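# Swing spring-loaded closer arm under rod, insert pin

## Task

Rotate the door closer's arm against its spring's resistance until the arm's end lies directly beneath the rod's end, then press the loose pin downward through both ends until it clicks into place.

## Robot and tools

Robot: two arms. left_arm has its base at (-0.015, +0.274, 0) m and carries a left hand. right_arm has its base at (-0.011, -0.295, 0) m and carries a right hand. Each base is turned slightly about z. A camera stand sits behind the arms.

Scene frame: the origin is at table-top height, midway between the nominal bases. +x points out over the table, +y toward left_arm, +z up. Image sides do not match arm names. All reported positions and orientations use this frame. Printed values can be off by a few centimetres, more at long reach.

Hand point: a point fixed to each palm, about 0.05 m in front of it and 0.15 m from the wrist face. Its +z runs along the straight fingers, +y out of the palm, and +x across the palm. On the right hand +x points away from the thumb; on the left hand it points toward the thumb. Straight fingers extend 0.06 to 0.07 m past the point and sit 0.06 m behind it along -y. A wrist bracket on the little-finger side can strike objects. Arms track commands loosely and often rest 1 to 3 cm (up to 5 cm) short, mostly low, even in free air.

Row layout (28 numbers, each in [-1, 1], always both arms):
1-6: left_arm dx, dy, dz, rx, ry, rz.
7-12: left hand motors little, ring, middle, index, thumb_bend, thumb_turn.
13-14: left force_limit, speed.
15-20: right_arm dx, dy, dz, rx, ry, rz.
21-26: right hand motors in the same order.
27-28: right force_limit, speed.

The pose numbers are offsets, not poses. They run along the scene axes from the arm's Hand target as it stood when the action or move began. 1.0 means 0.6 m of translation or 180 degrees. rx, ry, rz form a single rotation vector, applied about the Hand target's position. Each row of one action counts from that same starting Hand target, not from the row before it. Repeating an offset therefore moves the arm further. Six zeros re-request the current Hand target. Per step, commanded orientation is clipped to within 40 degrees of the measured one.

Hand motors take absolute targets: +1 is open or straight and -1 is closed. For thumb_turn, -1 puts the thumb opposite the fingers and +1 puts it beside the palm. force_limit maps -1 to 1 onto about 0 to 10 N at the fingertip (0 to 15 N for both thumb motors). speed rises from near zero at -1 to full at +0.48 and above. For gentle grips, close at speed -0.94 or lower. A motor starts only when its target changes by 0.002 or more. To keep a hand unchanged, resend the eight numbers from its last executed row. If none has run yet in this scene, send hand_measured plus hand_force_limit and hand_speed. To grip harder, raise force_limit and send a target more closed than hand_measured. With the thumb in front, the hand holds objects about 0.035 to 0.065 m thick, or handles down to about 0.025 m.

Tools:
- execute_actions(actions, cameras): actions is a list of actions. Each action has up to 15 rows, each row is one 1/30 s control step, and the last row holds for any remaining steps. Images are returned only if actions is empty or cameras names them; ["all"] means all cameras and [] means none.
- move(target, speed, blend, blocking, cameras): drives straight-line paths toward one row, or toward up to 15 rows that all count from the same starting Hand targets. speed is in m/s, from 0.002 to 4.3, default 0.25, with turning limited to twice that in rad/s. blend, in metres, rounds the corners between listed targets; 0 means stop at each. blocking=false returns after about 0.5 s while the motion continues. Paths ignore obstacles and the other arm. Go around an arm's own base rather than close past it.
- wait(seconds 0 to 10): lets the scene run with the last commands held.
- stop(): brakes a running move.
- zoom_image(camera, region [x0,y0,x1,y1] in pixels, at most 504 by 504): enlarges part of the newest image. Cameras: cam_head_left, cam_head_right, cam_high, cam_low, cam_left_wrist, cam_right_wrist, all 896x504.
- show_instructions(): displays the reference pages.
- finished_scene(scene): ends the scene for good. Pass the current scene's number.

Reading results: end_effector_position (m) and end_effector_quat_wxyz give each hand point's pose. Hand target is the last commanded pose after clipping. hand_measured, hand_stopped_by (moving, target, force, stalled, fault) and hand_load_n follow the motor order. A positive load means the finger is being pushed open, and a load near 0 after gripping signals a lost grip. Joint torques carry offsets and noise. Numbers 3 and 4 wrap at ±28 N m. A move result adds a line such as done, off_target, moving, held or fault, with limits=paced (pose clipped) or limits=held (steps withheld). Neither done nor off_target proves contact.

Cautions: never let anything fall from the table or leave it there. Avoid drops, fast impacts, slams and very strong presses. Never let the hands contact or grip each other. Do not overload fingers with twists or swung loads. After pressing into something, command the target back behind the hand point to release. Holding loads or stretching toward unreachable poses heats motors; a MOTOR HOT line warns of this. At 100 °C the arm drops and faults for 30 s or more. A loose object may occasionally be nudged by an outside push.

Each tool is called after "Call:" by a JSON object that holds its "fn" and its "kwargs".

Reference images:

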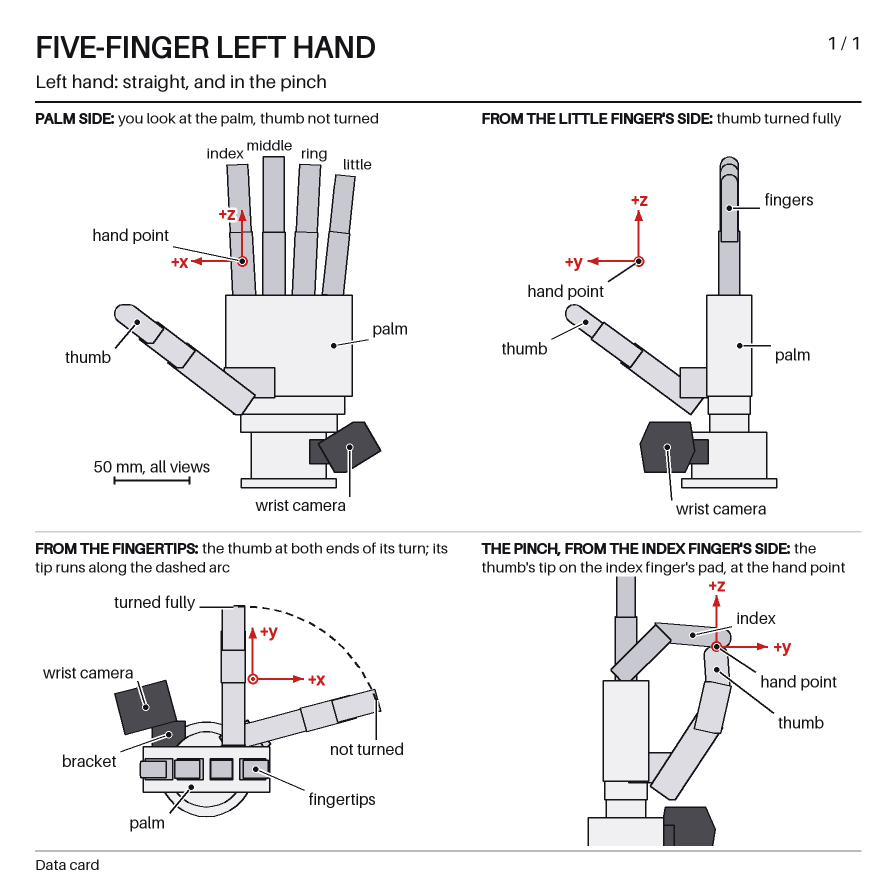

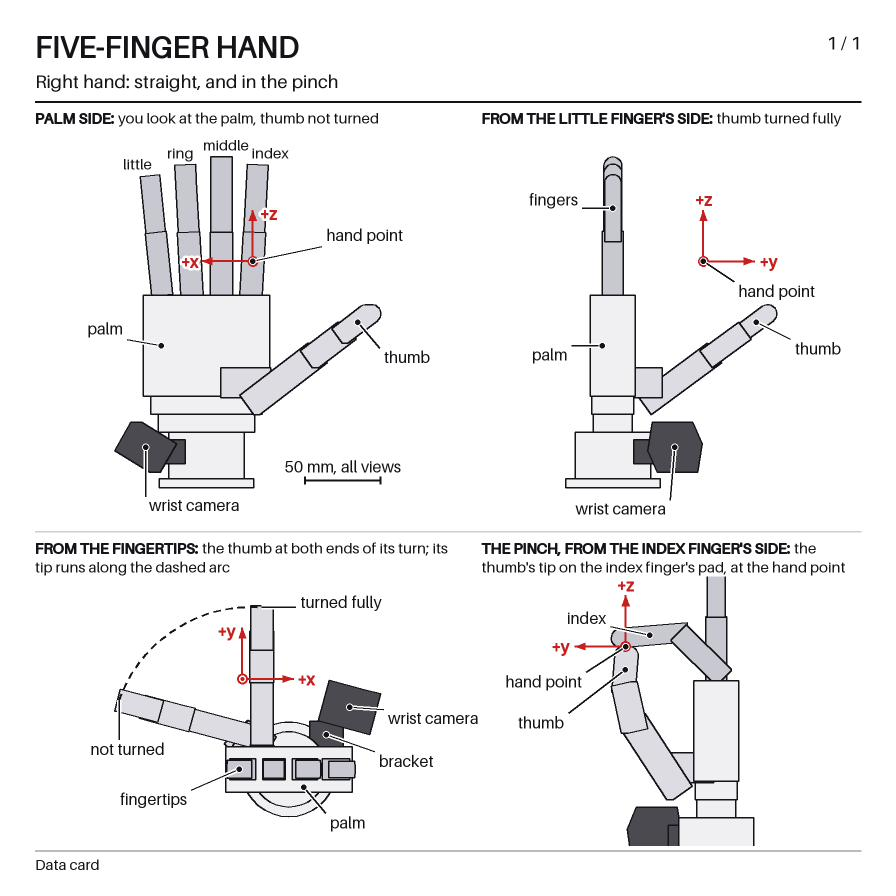

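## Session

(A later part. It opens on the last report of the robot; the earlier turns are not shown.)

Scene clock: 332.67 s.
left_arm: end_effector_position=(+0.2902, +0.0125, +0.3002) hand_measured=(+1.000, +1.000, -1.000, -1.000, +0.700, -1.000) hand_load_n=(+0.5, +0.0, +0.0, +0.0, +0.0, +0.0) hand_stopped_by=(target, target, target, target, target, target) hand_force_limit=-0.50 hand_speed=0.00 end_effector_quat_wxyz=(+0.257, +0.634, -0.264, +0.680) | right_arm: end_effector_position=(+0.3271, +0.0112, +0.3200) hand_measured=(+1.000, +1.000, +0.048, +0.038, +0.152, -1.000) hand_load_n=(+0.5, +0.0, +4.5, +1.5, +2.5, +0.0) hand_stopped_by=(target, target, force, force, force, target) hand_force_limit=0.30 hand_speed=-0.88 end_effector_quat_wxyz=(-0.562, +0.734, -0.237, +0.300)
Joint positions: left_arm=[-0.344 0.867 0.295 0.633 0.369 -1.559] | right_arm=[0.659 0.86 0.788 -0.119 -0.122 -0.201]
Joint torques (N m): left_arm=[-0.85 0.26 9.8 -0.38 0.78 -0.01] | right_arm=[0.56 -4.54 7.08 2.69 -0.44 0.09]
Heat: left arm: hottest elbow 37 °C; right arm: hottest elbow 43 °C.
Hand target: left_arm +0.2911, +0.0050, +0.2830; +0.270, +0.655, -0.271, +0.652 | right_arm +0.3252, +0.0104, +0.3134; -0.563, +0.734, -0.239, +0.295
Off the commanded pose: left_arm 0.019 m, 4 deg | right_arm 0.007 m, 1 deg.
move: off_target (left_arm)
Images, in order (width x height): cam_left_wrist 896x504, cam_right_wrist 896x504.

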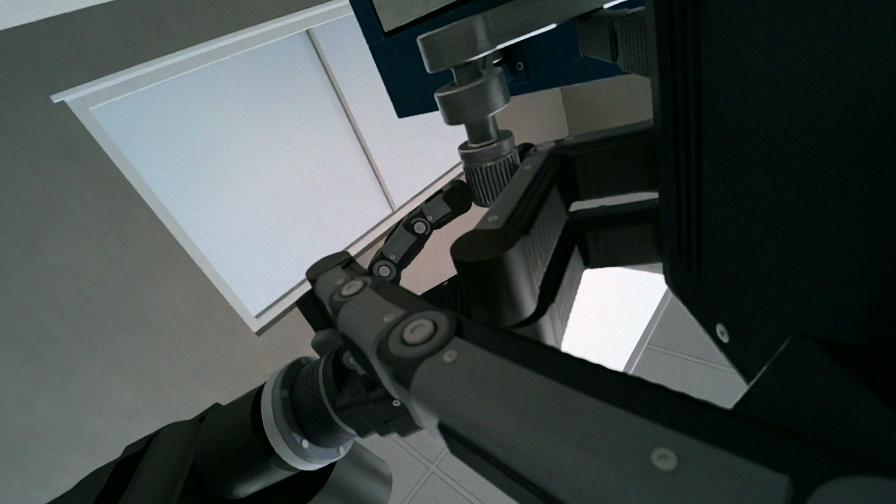

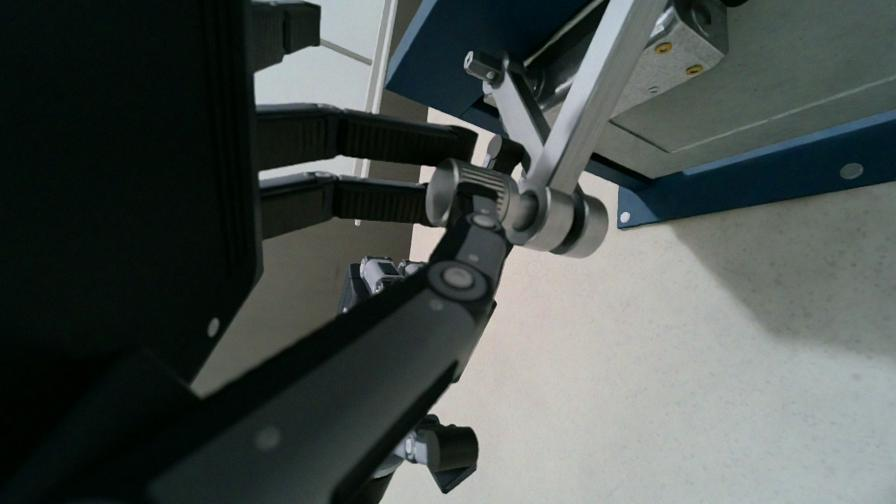

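Call:
{"fn": "move", "kwargs": {"target": [0,0,0,0,0,0,1,1,-1,-1,0.7,-1,-0.5,0.0,0.009,0.014,0,0,0,0,1,1,-0.16,-0.16,-0.16,-1,0.8,-0.88], "speed": 0.015, "cameras": ["cam_right_wrist","cam_left_wrist"]}}

Call:
{"fn": "zoom_image", "kwargs": {"camera": "cam_left_wrist", "region": [410, 20, 520, 130]}}

Call:
{"fn": "zoom_image", "kwargs": {"camera": "cam_right_wrist", "region": [490, 160, 620, 290]}}

Scene clock: 338.50 s.
left_arm: end_effector_position=(+0.2902, +0.0125, +0.3002) hand_measured=(+1.000, +1.000, -1.000, -1.000, +0.700, -1.000) hand_load_n=(+0.5, +0.0, +0.0, +0.0, +0.0, -0.5) hand_stopped_by=(target, target, target, target, target, target) hand_force_limit=-0.50 hand_speed=0.00 end_effector_quat_wxyz=(+0.257, +0.634, -0.264, +0.680) | right_arm: end_effector_position=(+0.3283, +0.0119, +0.3201) hand_measured=(+1.000, +1.000, +0.028, +0.008, +0.126, -1.000) hand_load_n=(+0.0, +0.0, +12.0, +11.0, +11.0, -1.0) hand_stopped_by=(target, target, force, force, force, target) hand_force_limit=0.80 hand_speed=-0.88 end_effector_quat_wxyz=(-0.563, +0.733, -0.237, +0.301)
Joint positions: left_arm=[-0.344 0.867 0.295 0.633 0.369 -1.559] | right_arm=[0.659 0.863 0.788 -0.112 -0.12 -0.201]
Joint torques (N m): left_arm=[-0.79 -0.32 9.65 -0.39 0.72 0.07] | right_arm=[1.55 -2.49 7.97 3.04 -0.09 0.13]
Heat: left arm: hottest elbow 36 °C; right arm: hottest elbow 42 °C.
Hand target: left_arm +0.2910, +0.0050, +0.2830; +0.270, +0.655, -0.271, +0.652 | right_arm +0.3306, +0.0188, +0.3135; -0.563, +0.734, -0.239, +0.295
Off the commanded pose: left_arm 0.019 m, 4 deg | right_arm 0.010 m, 1 deg.
move: off_target (left_arm)
Images, in order (width x height): cam_left_wrist 896x504, cam_right_wrist 896x504.

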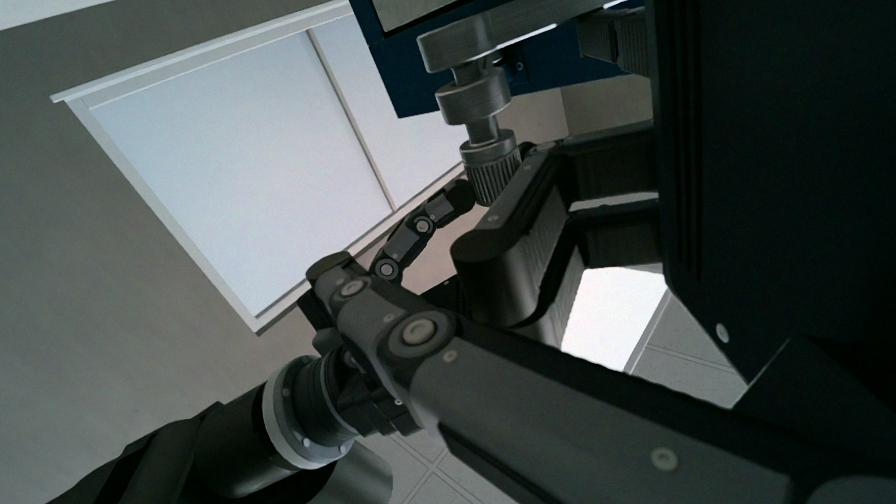

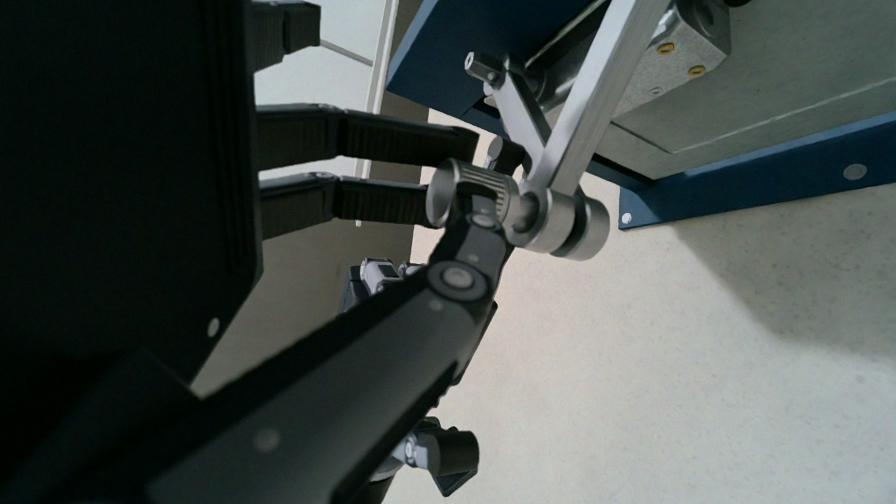

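Scaled by 4.582.

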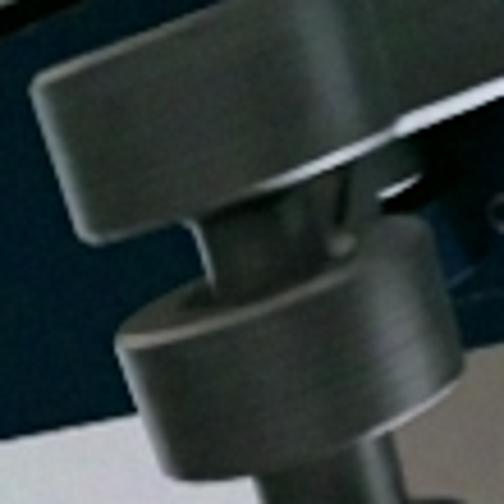

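Scaled by 3.877.

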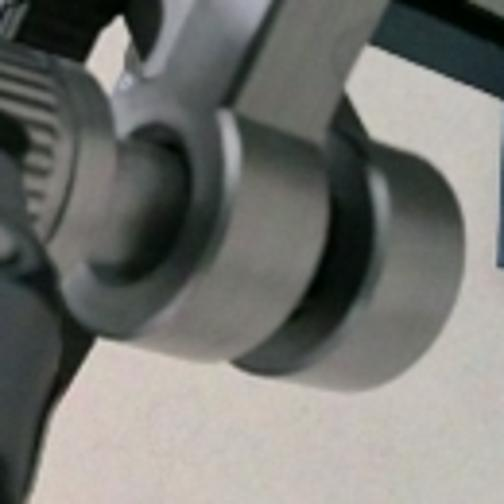

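Call:
{"fn": "move", "kwargs": {"target": [0,0,0,0,0,0,1,1,-1,-1,0.7,-1,-0.5,0.0,0.002,0.003,-0.014,0,0,0,1,1,-0.16,-0.16,-0.16,-1,0.8,-0.88], "speed": 0.02}}

Scene clock: 339.73 s.
left_arm: end_effector_position=(+0.2903, +0.0126, +0.3002) hand_measured=(+1.000, +1.000, -1.000, -1.000, +0.700, -1.000) hand_load_n=(+0.5, +0.0, +0.0, +0.0, +0.0, -0.5) hand_stopped_by=(target, target, target, target, target, target) hand_force_limit=-0.50 hand_speed=0.00 end_effector_quat_wxyz=(+0.257, +0.634, -0.264, +0.680) | right_arm: end_effector_position=(+0.3299, +0.0131, +0.3192) hand_measured=(+1.000, +1.000, +0.028, +0.008, +0.126, -1.000) hand_load_n=(+0.0, +0.0, +13.0, +10.5, +8.5, -1.5) hand_stopped_by=(target, target, force, force, force, target) hand_force_limit=0.80 hand_speed=-0.88 end_effector_quat_wxyz=(-0.566, +0.729, -0.235, +0.304)
Joint positions: left_arm=[-0.343 0.867 0.295 0.633 0.369 -1.559] | right_arm=[0.66 0.867 0.78 -0.09 -0.118 -0.201]
Joint torques (N m): left_arm=[-0.26 -0.21 9.73 -0.31 0.79 -0.07] | right_arm=[1.67 -1.85 7.34 3.23 -0.08 0.11]
Heat: left arm: hottest elbow 36 °C; right arm: hottest elbow 42 °C.
Hand target: left_arm +0.2910, +0.0050, +0.2830; +0.270, +0.655, -0.271, +0.652 | right_arm +0.3317, +0.0206, +0.3049; -0.563, +0.734, -0.239, +0.295
Off the commanded pose: left_arm 0.019 m, 4 deg | right_arm 0.016 m, 1 deg.
move: off_target (left_arm, right_arm)

Call:
{"fn": "execute_actions", "kwargs": {"actions": [], "cameras": ["cam_left_wrist","cam_right_wrist"]}}

Call:
{"fn": "zoom_image", "kwargs": {"camera": "cam_left_wrist", "region": [410, 10, 560, 160]}}

Call:
{"fn": "zoom_image", "kwargs": {"camera": "cam_right_wrist", "region": [490, 160, 620, 290]}}

Scene clock: 340.27 s.
left_arm: end_effector_position=(+0.2903, +0.0126, +0.3002) hand_measured=(+1.000, +1.000, -1.000, -1.000, +0.700, -1.000) hand_load_n=(+0.5, +0.0, +0.0, +0.0, +0.0, +0.0) hand_stopped_by=(target, target, target, target, target, target) hand_force_limit=-0.50 hand_speed=0.00 end_effector_quat_wxyz=(+0.257, +0.634, -0.264, +0.680) | right_arm: end_effector_position=(+0.3299, +0.0132, +0.3193) hand_measured=(+1.000, +1.000, +0.028, +0.008, +0.126, -1.000) hand_load_n=(+0.0, +0.0, +12.5, +11.0, +8.5, -2.0) hand_stopped_by=(target, target, force, force, force, target) hand_force_limit=0.80 hand_speed=-0.88 end_effector_quat_wxyz=(-0.566, +0.729, -0.235, +0.304)
Joint positions: left_arm=[-0.343 0.867 0.295 0.633 0.369 -1.559] | right_arm=[0.66 0.867 0.78 -0.09 -0.118 -0.201]
Joint velocities: within noise
Joint torques (N m): left_arm=[-1.08 0.21 9.52 -0.31 0.72 -0.02] | right_arm=[1.49 -1.79 7.39 3.26 -0.1 0.11]
Heat: left arm: hottest elbow 36 °C; right arm: hottest elbow 42 °C.
Hand target: left_arm +0.2910, +0.0050, +0.2830; +0.270, +0.655, -0.271, +0.652 | right_arm +0.3318, +0.0206, +0.3050; -0.563, +0.734, -0.239, +0.295
Off the commanded pose: left_arm 0.019 m, 4 deg | right_arm 0.016 m, 1 deg.
Images, in order (width x height): cam_left_wrist 896x504, cam_right_wrist 896x504.

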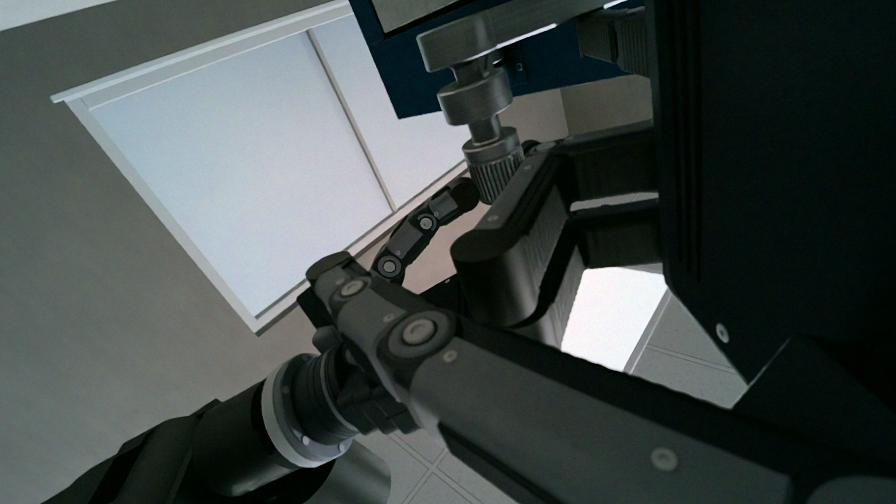

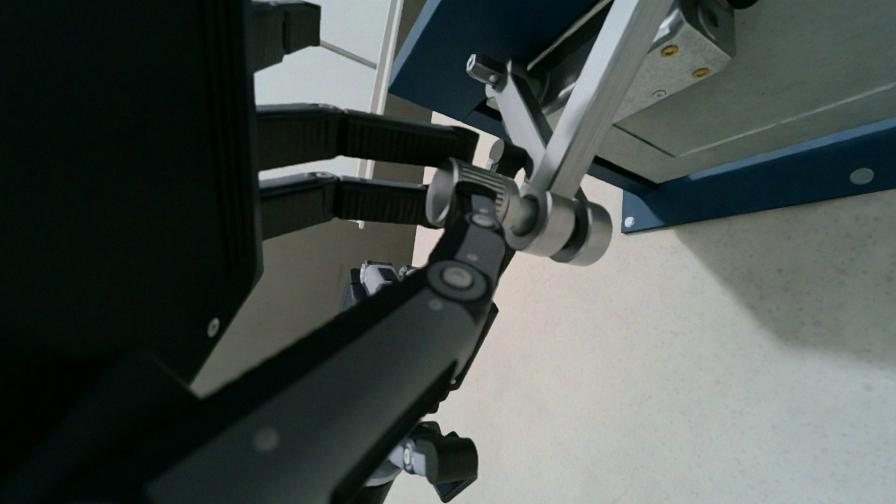

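Scaled by 3.360.

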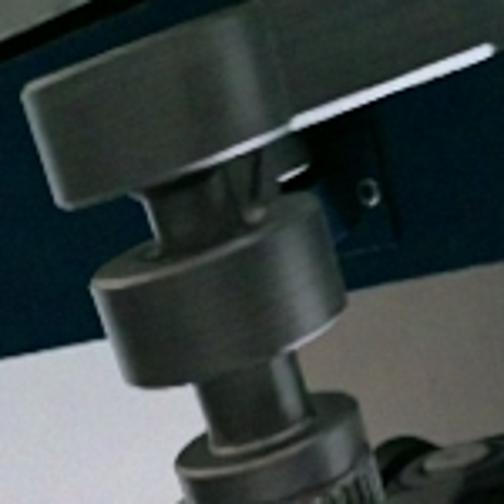

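Scaled by 3.877.

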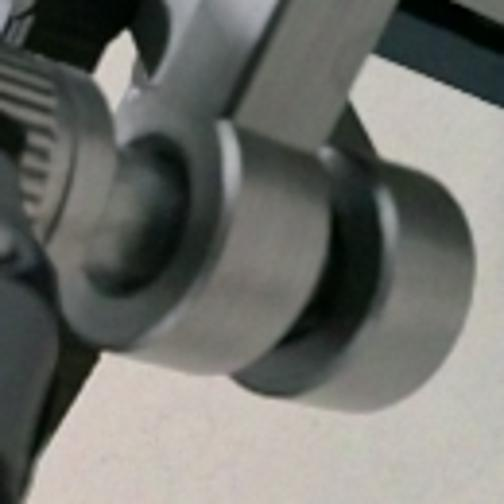

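Call:
{"fn": "execute_actions", "kwargs": {"actions": [], "cameras": ["cam_high","cam_low","cam_head_left","cam_head_right"]}}

Call:
{"fn": "zoom_image", "kwargs": {"camera": "cam_high", "region": [475, 130, 525, 180]}}

Call:
{"fn": "zoom_image", "kwargs": {"camera": "cam_head_left", "region": [375, 305, 405, 335]}}

Scene clock: 345.87 s.
left_arm: end_effector_position=(+0.2903, +0.0126, +0.3002) hand_measured=(+1.000, +1.000, -1.000, -1.000, +0.700, -1.000) hand_load_n=(+0.5, +0.0, +0.0, +0.0, +0.0, -0.5) hand_stopped_by=(target, target, target, target, target, target) hand_force_limit=-0.50 hand_speed=0.00 end_effector_quat_wxyz=(+0.257, +0.634, -0.264, +0.680) | right_arm: end_effector_position=(+0.3299, +0.0132, +0.3193) hand_measured=(+1.000, +1.000, +0.028, +0.008, +0.126, -1.000) hand_load_n=(+0.0, +0.0, +13.0, +11.0, +8.5, -1.5) hand_stopped_by=(target, target, force, force, force, target) hand_force_limit=0.80 hand_speed=-0.88 end_effector_quat_wxyz=(-0.566, +0.729, -0.235, +0.304)
Joint positions: left_arm=[-0.343 0.867 0.295 0.633 0.369 -1.559] | right_arm=[0.66 0.867 0.78 -0.09 -0.118 -0.201]
Joint velocities: within noise
Joint torques (N m): left_arm=[-1.03 0.15 9.55 -0.29 0.79 -0.01] | right_arm=[1.79 -1.9 7.34 3.26 -0.1 0.13]
Heat: left arm: hottest elbow 36 °C; right arm: hottest elbow 41 °C.
Hand target: left_arm +0.2910, +0.0050, +0.2830; +0.270, +0.655, -0.271, +0.652 | right_arm +0.3318, +0.0206, +0.3050; -0.563, +0.734, -0.239, +0.295
Off the commanded pose: left_arm 0.019 m, 4 deg | right_arm 0.016 m, 1 deg.
Images, in order (width x height): cam_head_left 896x504, cam_head_right 896x504, cam_high 896x504, cam_low 896x504.

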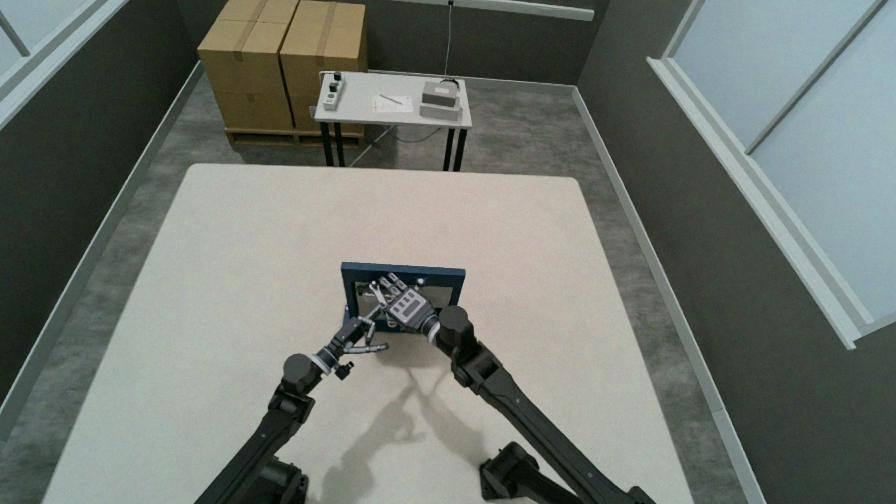

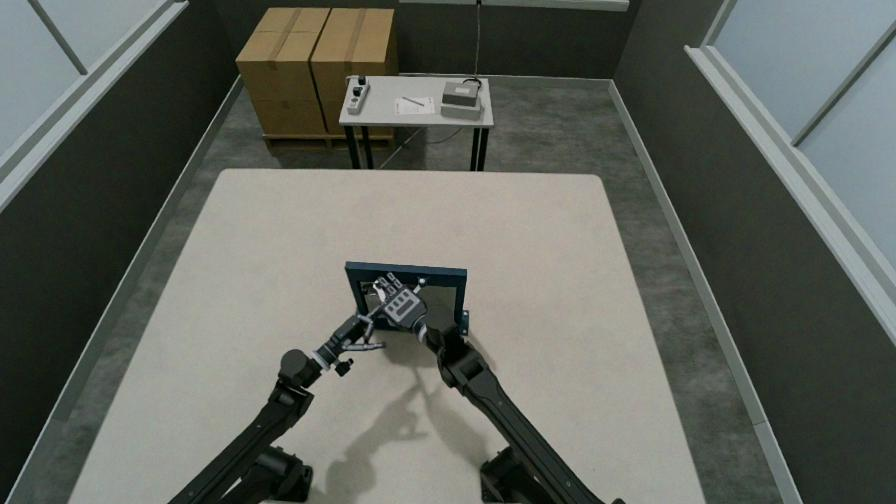

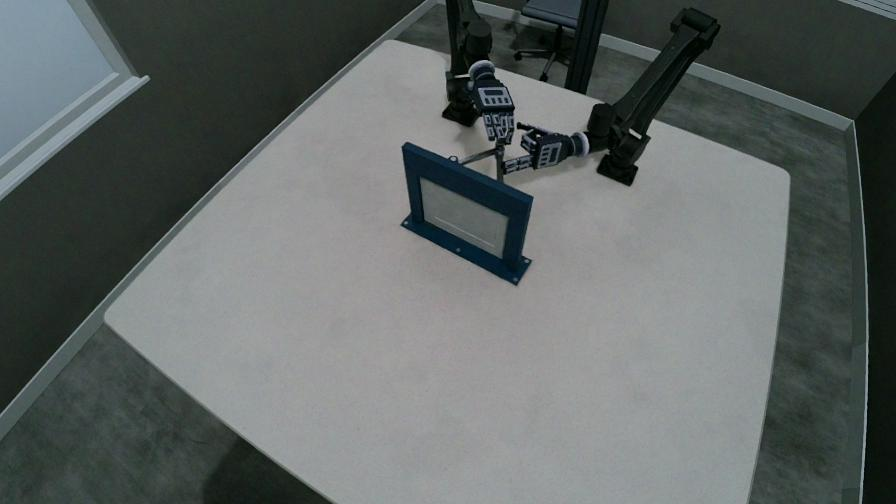

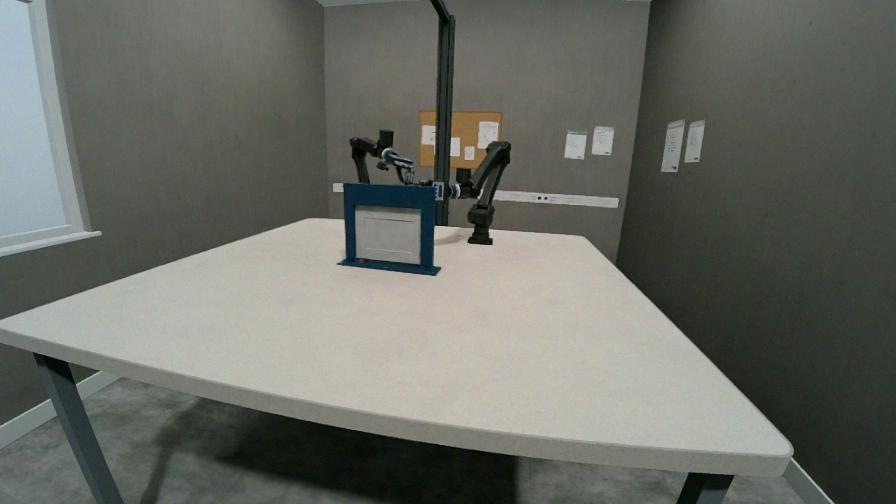

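Scaled by 10.080.

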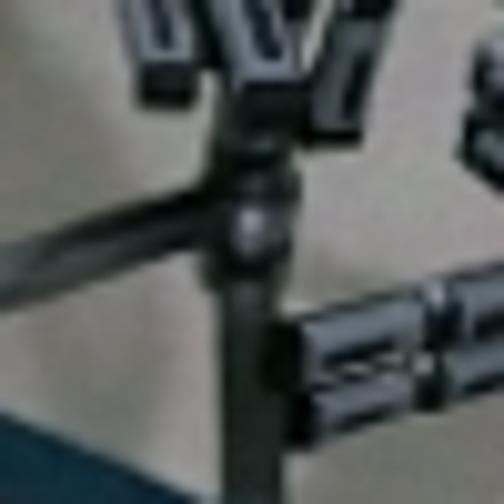

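Scaled by 16.800.

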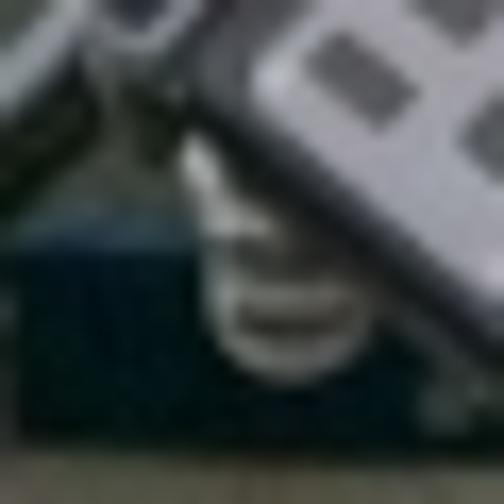

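Call:
{"fn": "move", "kwargs": {"target": [0,0,0,0,0,0,1,1,-1,-1,0.7,-1,-0.5,0.0,-0.008,-0.010,0.010,-0.0113,0.0117,0,1,1,-0.16,-0.16,-0.16,-1,0.8,-0.88], "speed": 0.02, "cameras": ["cam_left_wrist","cam_right_wrist"]}}

Call:
{"fn": "zoom_image", "kwargs": {"camera": "cam_left_wrist", "region": [410, 10, 560, 160]}}

Call:
{"fn": "zoom_image", "kwargs": {"camera": "cam_right_wrist", "region": [490, 160, 620, 290]}}

Scene clock: 349.23 s.
left_arm: end_effector_position=(+0.2902, +0.0126, +0.3002) hand_measured=(+1.000, +1.000, -1.000, -1.000, +0.700, -1.000) hand_load_n=(+0.5, +0.0, +0.0, +0.5, +0.0, +0.0) hand_stopped_by=(target, target, target, target, target, target) hand_force_limit=-0.50 hand_speed=0.00 end_effector_quat_wxyz=(+0.257, +0.634, -0.265, +0.679) | right_arm: end_effector_position=(+0.3278, +0.0115, +0.3171) hand_measured=(+1.000, +1.000, +0.028, +0.008, +0.126, -1.000) hand_load_n=(-0.5, +0.0, +13.5, +10.5, +11.5, -1.5) hand_stopped_by=(target, target, force, force, force, target) hand_force_limit=0.80 hand_speed=-0.88 end_effector_quat_wxyz=(-0.557, +0.737, -0.239, +0.298)
Joint positions: left_arm=[-0.343 0.867 0.295 0.633 0.369 -1.559] | right_arm=[0.66 0.867 0.792 -0.129 -0.117 -0.201]
Joint torques (N m): left_arm=[-0.56 -0.38 9.73 -0.39 0.79 0.03] | right_arm=[1.32 -2.9 9.61 0.53 -0.19 0.05]
Heat: left arm: hottest elbow 36 °C; right arm: hottest elbow 41 °C.
Hand target: left_arm +0.2910, +0.0049, +0.2830; +0.270, +0.655, -0.271, +0.652 | right_arm +0.3270, +0.0146, +0.3110; -0.546, +0.749, -0.244, +0.286
Off the commanded pose: left_arm 0.019 m, 4 deg | right_arm 0.007 m, 2 deg.
move: off_target (left_arm)
Images, in order (width x height): cam_left_wrist 896x504, cam_right_wrist 896x504.

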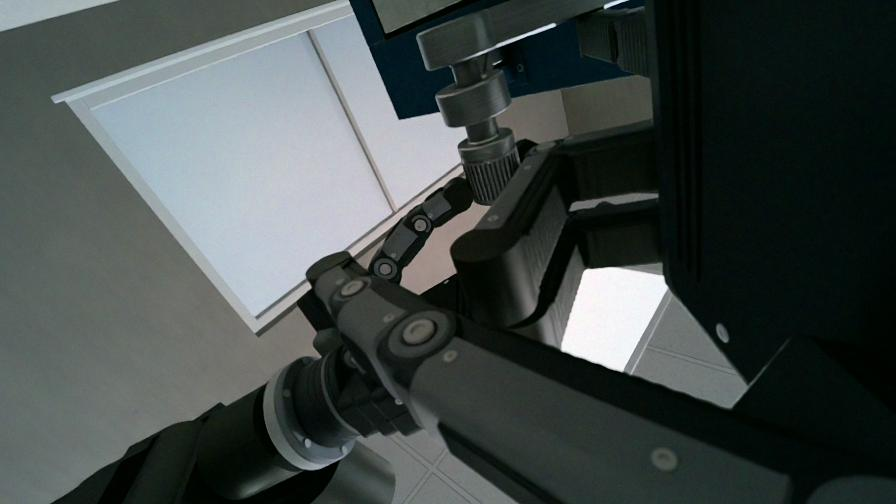

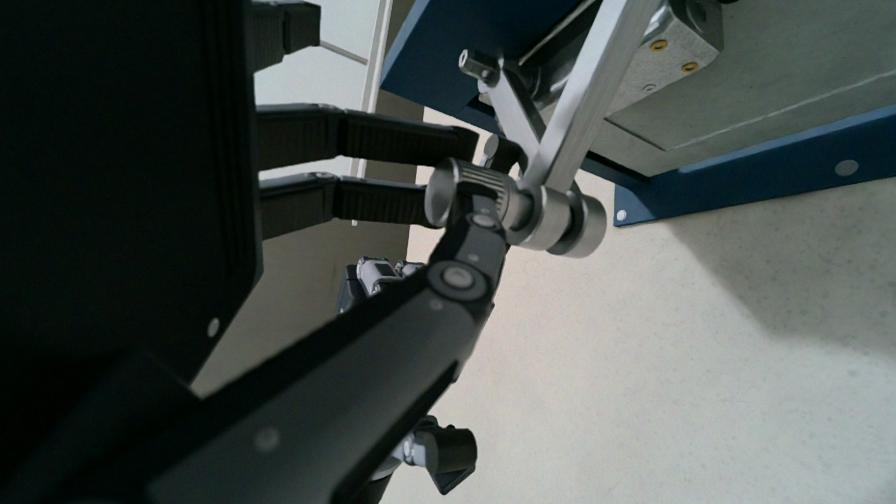

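Scaled by 3.360.

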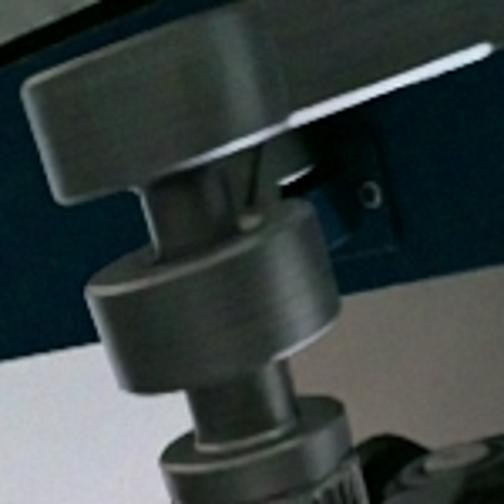

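Scaled by 3.877.

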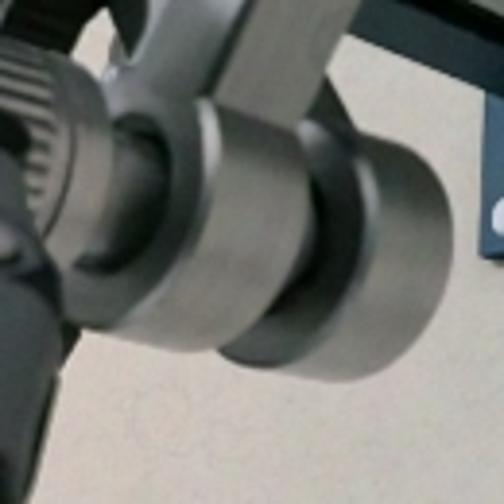

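Call:
{"fn": "move", "kwargs": {"target": [0,0,0,0,0,0,1,1,-1,-1,0.7,-1,-0.5,0.0,0.0,0.0,-0.012,0,0,0,1,1,-0.16,-0.16,-0.16,-1,0.8,-0.88], "speed": 0.02, "cameras": ["cam_left_wrist","cam_right_wrist"]}}

Call:
{"fn": "zoom_image", "kwargs": {"camera": "cam_left_wrist", "region": [410, 10, 560, 160]}}

Call:
{"fn": "zoom_image", "kwargs": {"camera": "cam_right_wrist", "region": [490, 160, 620, 290]}}

Scene clock: 351.13 s.
left_arm: end_effector_position=(+0.2902, +0.0126, +0.3002) hand_measured=(+1.000, +1.000, -1.000, -1.000, +0.700, -1.000) hand_load_n=(+0.0, +0.0, +0.0, +0.0, +0.0, -0.5) hand_stopped_by=(target, target, target, target, target, target) hand_force_limit=-0.50 hand_speed=0.00 end_effector_quat_wxyz=(+0.257, +0.634, -0.265, +0.679) | right_arm: end_effector_position=(+0.3278, +0.0114, +0.3170) hand_measured=(+1.000, +1.000, +0.028, +0.008, +0.126, -1.000) hand_load_n=(+0.0, -0.5, +13.5, +10.5, +11.5, -1.5) hand_stopped_by=(target, target, force, force, force, target) hand_force_limit=0.80 hand_speed=-0.88 end_effector_quat_wxyz=(-0.557, +0.737, -0.239, +0.298)
Joint positions: left_arm=[-0.343 0.867 0.295 0.633 0.369 -1.559] | right_arm=[0.66 0.867 0.792 -0.129 -0.117 -0.201]
Joint torques (N m): left_arm=[-0.26 -0.44 9.81 -0.31 0.74 0.06] | right_arm=[0.97 -2.67 8.38 1.32 -0.18 0.05]
Heat: left arm: hottest elbow 36 °C; right arm: hottest elbow 42 °C.
Hand target: left_arm +0.2910, +0.0049, +0.2830; +0.270, +0.655, -0.271, +0.652 | right_arm +0.3270, +0.0146, +0.3037; -0.545, +0.749, -0.244, +0.286
Off the commanded pose: left_arm 0.019 m, 4 deg | right_arm 0.014 m, 2 deg.
move: off_target (left_arm, right_arm)
Images, in order (width x height): cam_left_wrist 896x504, cam_right_wrist 896x504.

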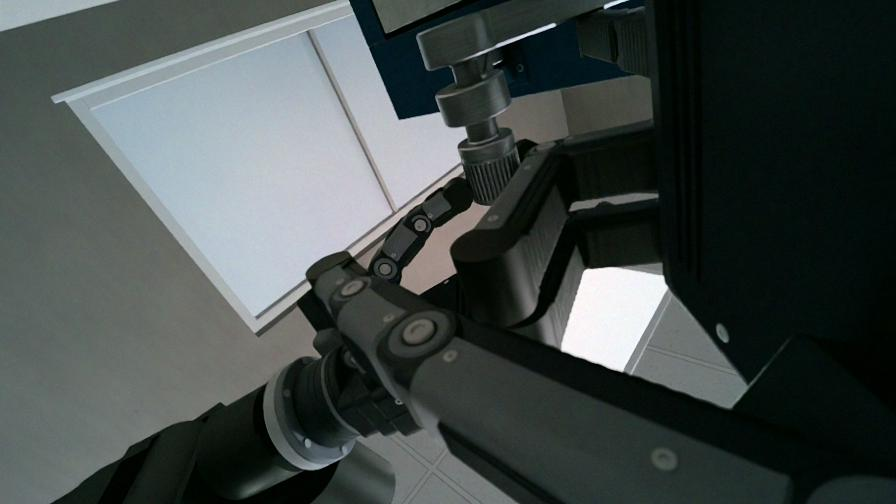

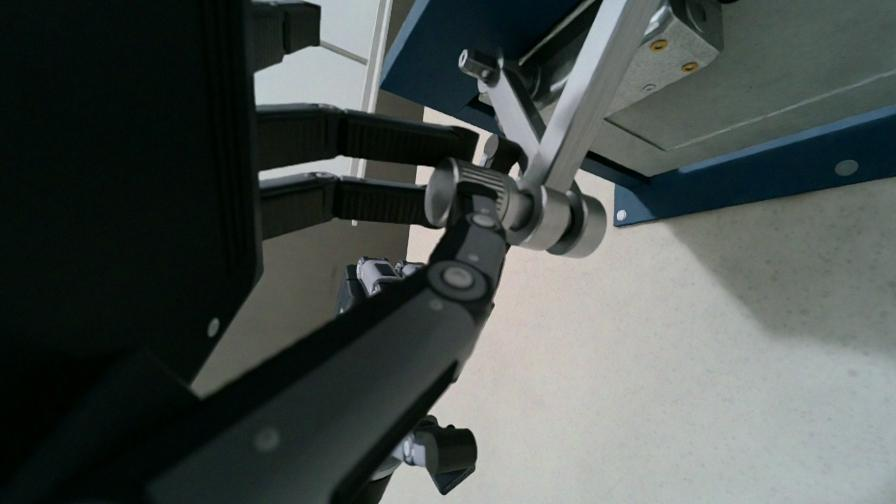

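Scaled by 3.360.

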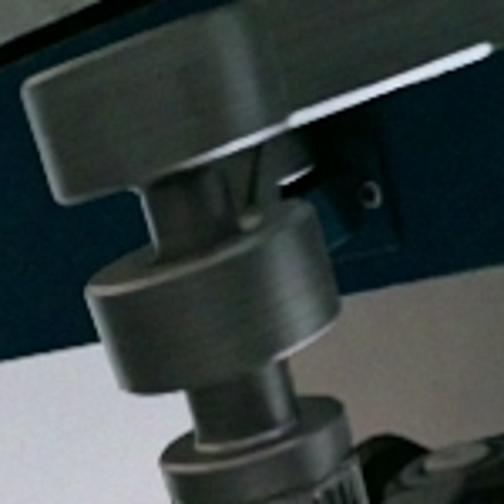

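Scaled by 3.877.

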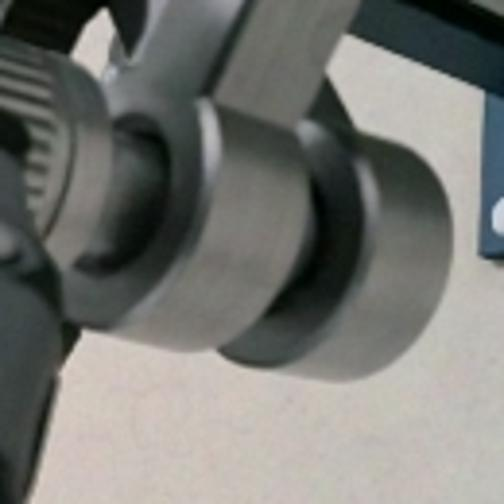

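Call:
{"fn": "move", "kwargs": {"target": [0,0,0,0,0,0,1,1,-1,-1,0.7,-1,-0.5,0.0,0.0,0.0,-0.02,0,0,0,1,1,-0.16,-0.16,-0.16,-1,0.8,-0.88], "speed": 0.02}}

Scene clock: 353.00 s.
left_arm: end_effector_position=(+0.2902, +0.0126, +0.3002) hand_measured=(+1.000, +1.000, -1.000, -1.000, +0.700, -1.000) hand_load_n=(+0.5, +0.0, +0.0, +0.0, +0.0, -0.5) hand_stopped_by=(target, target, target, target, target, target) hand_force_limit=-0.50 hand_speed=0.00 end_effector_quat_wxyz=(+0.257, +0.634, -0.265, +0.679) | right_arm: end_effector_position=(+0.3282, +0.0117, +0.3174) hand_measured=(+1.000, +1.000, +0.028, +0.008, +0.126, -1.000) hand_load_n=(+0.0, +0.0, +13.0, +10.0, +11.0, -1.5) hand_stopped_by=(target, target, force, force, force, target) hand_force_limit=0.80 hand_speed=-0.88 end_effector_quat_wxyz=(-0.559, +0.736, -0.239, +0.299)
Joint positions: left_arm=[-0.343 0.867 0.295 0.633 0.369 -1.559] | right_arm=[0.66 0.867 0.79 -0.123 -0.117 -0.201]
Joint torques (N m): left_arm=[0.38 -0.15 9.78 -0.49 0.76 0] | right_arm=[1.2 -2.43 6.45 2.39 -0.21 0.05]
Heat: left arm: hottest elbow 36 °C; right arm: hottest elbow 42 °C.
Hand target: left_arm +0.2910, +0.0049, +0.2830; +0.270, +0.655, -0.271, +0.652 | right_arm +0.3270, +0.0146, +0.2918; -0.546, +0.749, -0.244, +0.286
Off the commanded pose: left_arm 0.019 m, 4 deg | right_arm 0.026 m, 3 deg.
move: off_target (left_arm, right_arm)

Call:
{"fn": "execute_actions", "kwargs": {"actions": [], "cameras": ["cam_left_wrist","cam_right_wrist"]}}

Call:
{"fn": "zoom_image", "kwargs": {"camera": "cam_left_wrist", "region": [430, 40, 510, 120]}}

Call:
{"fn": "zoom_image", "kwargs": {"camera": "cam_right_wrist", "region": [490, 170, 560, 240]}}

Call:
{"fn": "zoom_image", "kwargs": {"camera": "cam_right_wrist", "region": [540, 180, 610, 250]}}

Scene clock: 354.40 s.
left_arm: end_effector_position=(+0.2902, +0.0126, +0.3002) hand_measured=(+1.000, +1.000, -1.000, -1.000, +0.700, -1.000) hand_load_n=(+0.5, +0.0, +0.0, +0.0, +0.0, +0.0) hand_stopped_by=(target, target, target, target, target, target) hand_force_limit=-0.50 hand_speed=0.00 end_effector_quat_wxyz=(+0.257, +0.634, -0.265, +0.679) | right_arm: end_effector_position=(+0.3282, +0.0117, +0.3174) hand_measured=(+1.000, +1.000, +0.028, +0.008, +0.126, -1.000) hand_load_n=(+0.0, -0.5, +13.5, +10.0, +10.5, -1.5) hand_stopped_by=(target, target, force, force, force, target) hand_force_limit=0.80 hand_speed=-0.88 end_effector_quat_wxyz=(-0.559, +0.736, -0.239, +0.299)
Joint positions: left_arm=[-0.343 0.867 0.295 0.633 0.369 -1.559] | right_arm=[0.66 0.867 0.79 -0.123 -0.117 -0.201]
Joint velocities: within noise
Joint torques (N m): left_arm=[-0.67 -0.15 9.76 -0.29 0.76 0] | right_arm=[1.38 -2.37 6.45 2.3 -0.2 0.05]
Heat: left arm: hottest elbow 36 °C; right arm: hottest elbow 41 °C.
Hand target: left_arm +0.2910, +0.0049, +0.2830; +0.270, +0.655, -0.271, +0.652 | right_arm +0.3270, +0.0146, +0.2918; -0.545, +0.749, -0.244, +0.286
Off the commanded pose: left_arm 0.019 m, 4 deg | right_arm 0.026 m, 3 deg.
Images, in order (width x height): cam_left_wrist 896x504, cam_right_wrist 896x504.

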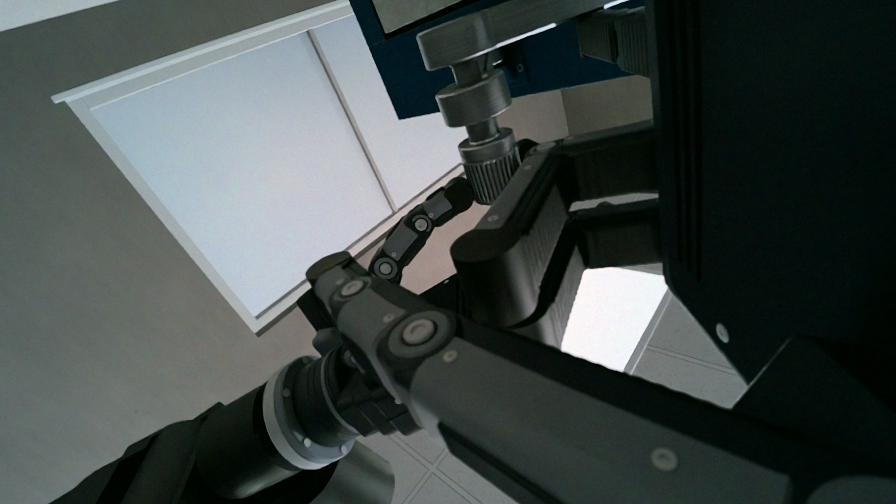

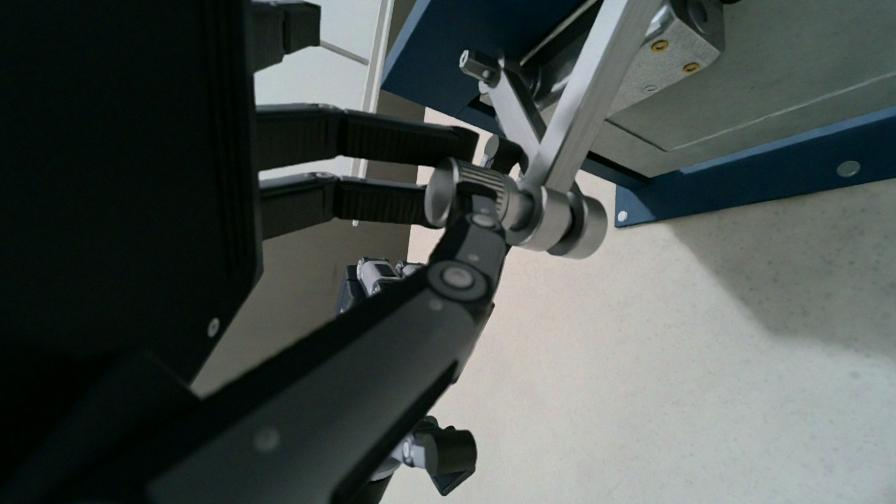

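Scaled by 6.300.

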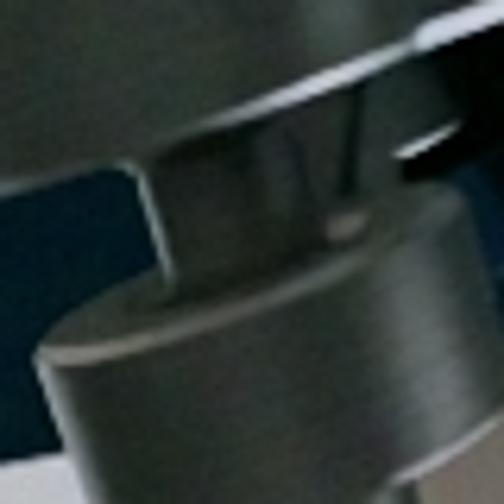

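Scaled by 7.200.

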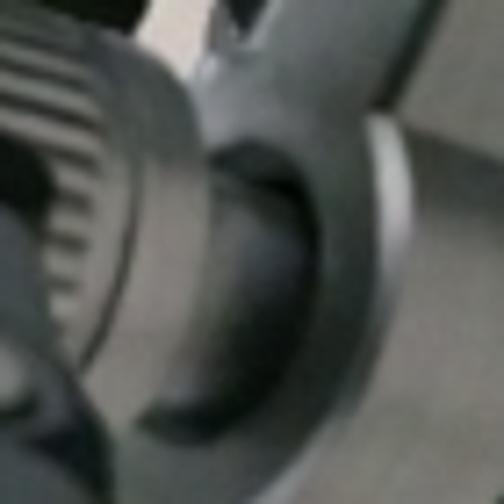

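Scaled by 7.200.

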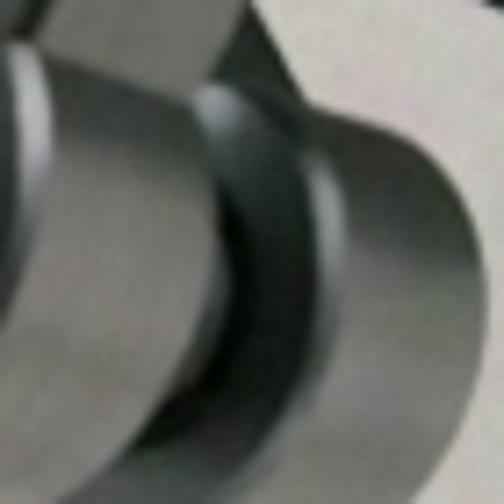

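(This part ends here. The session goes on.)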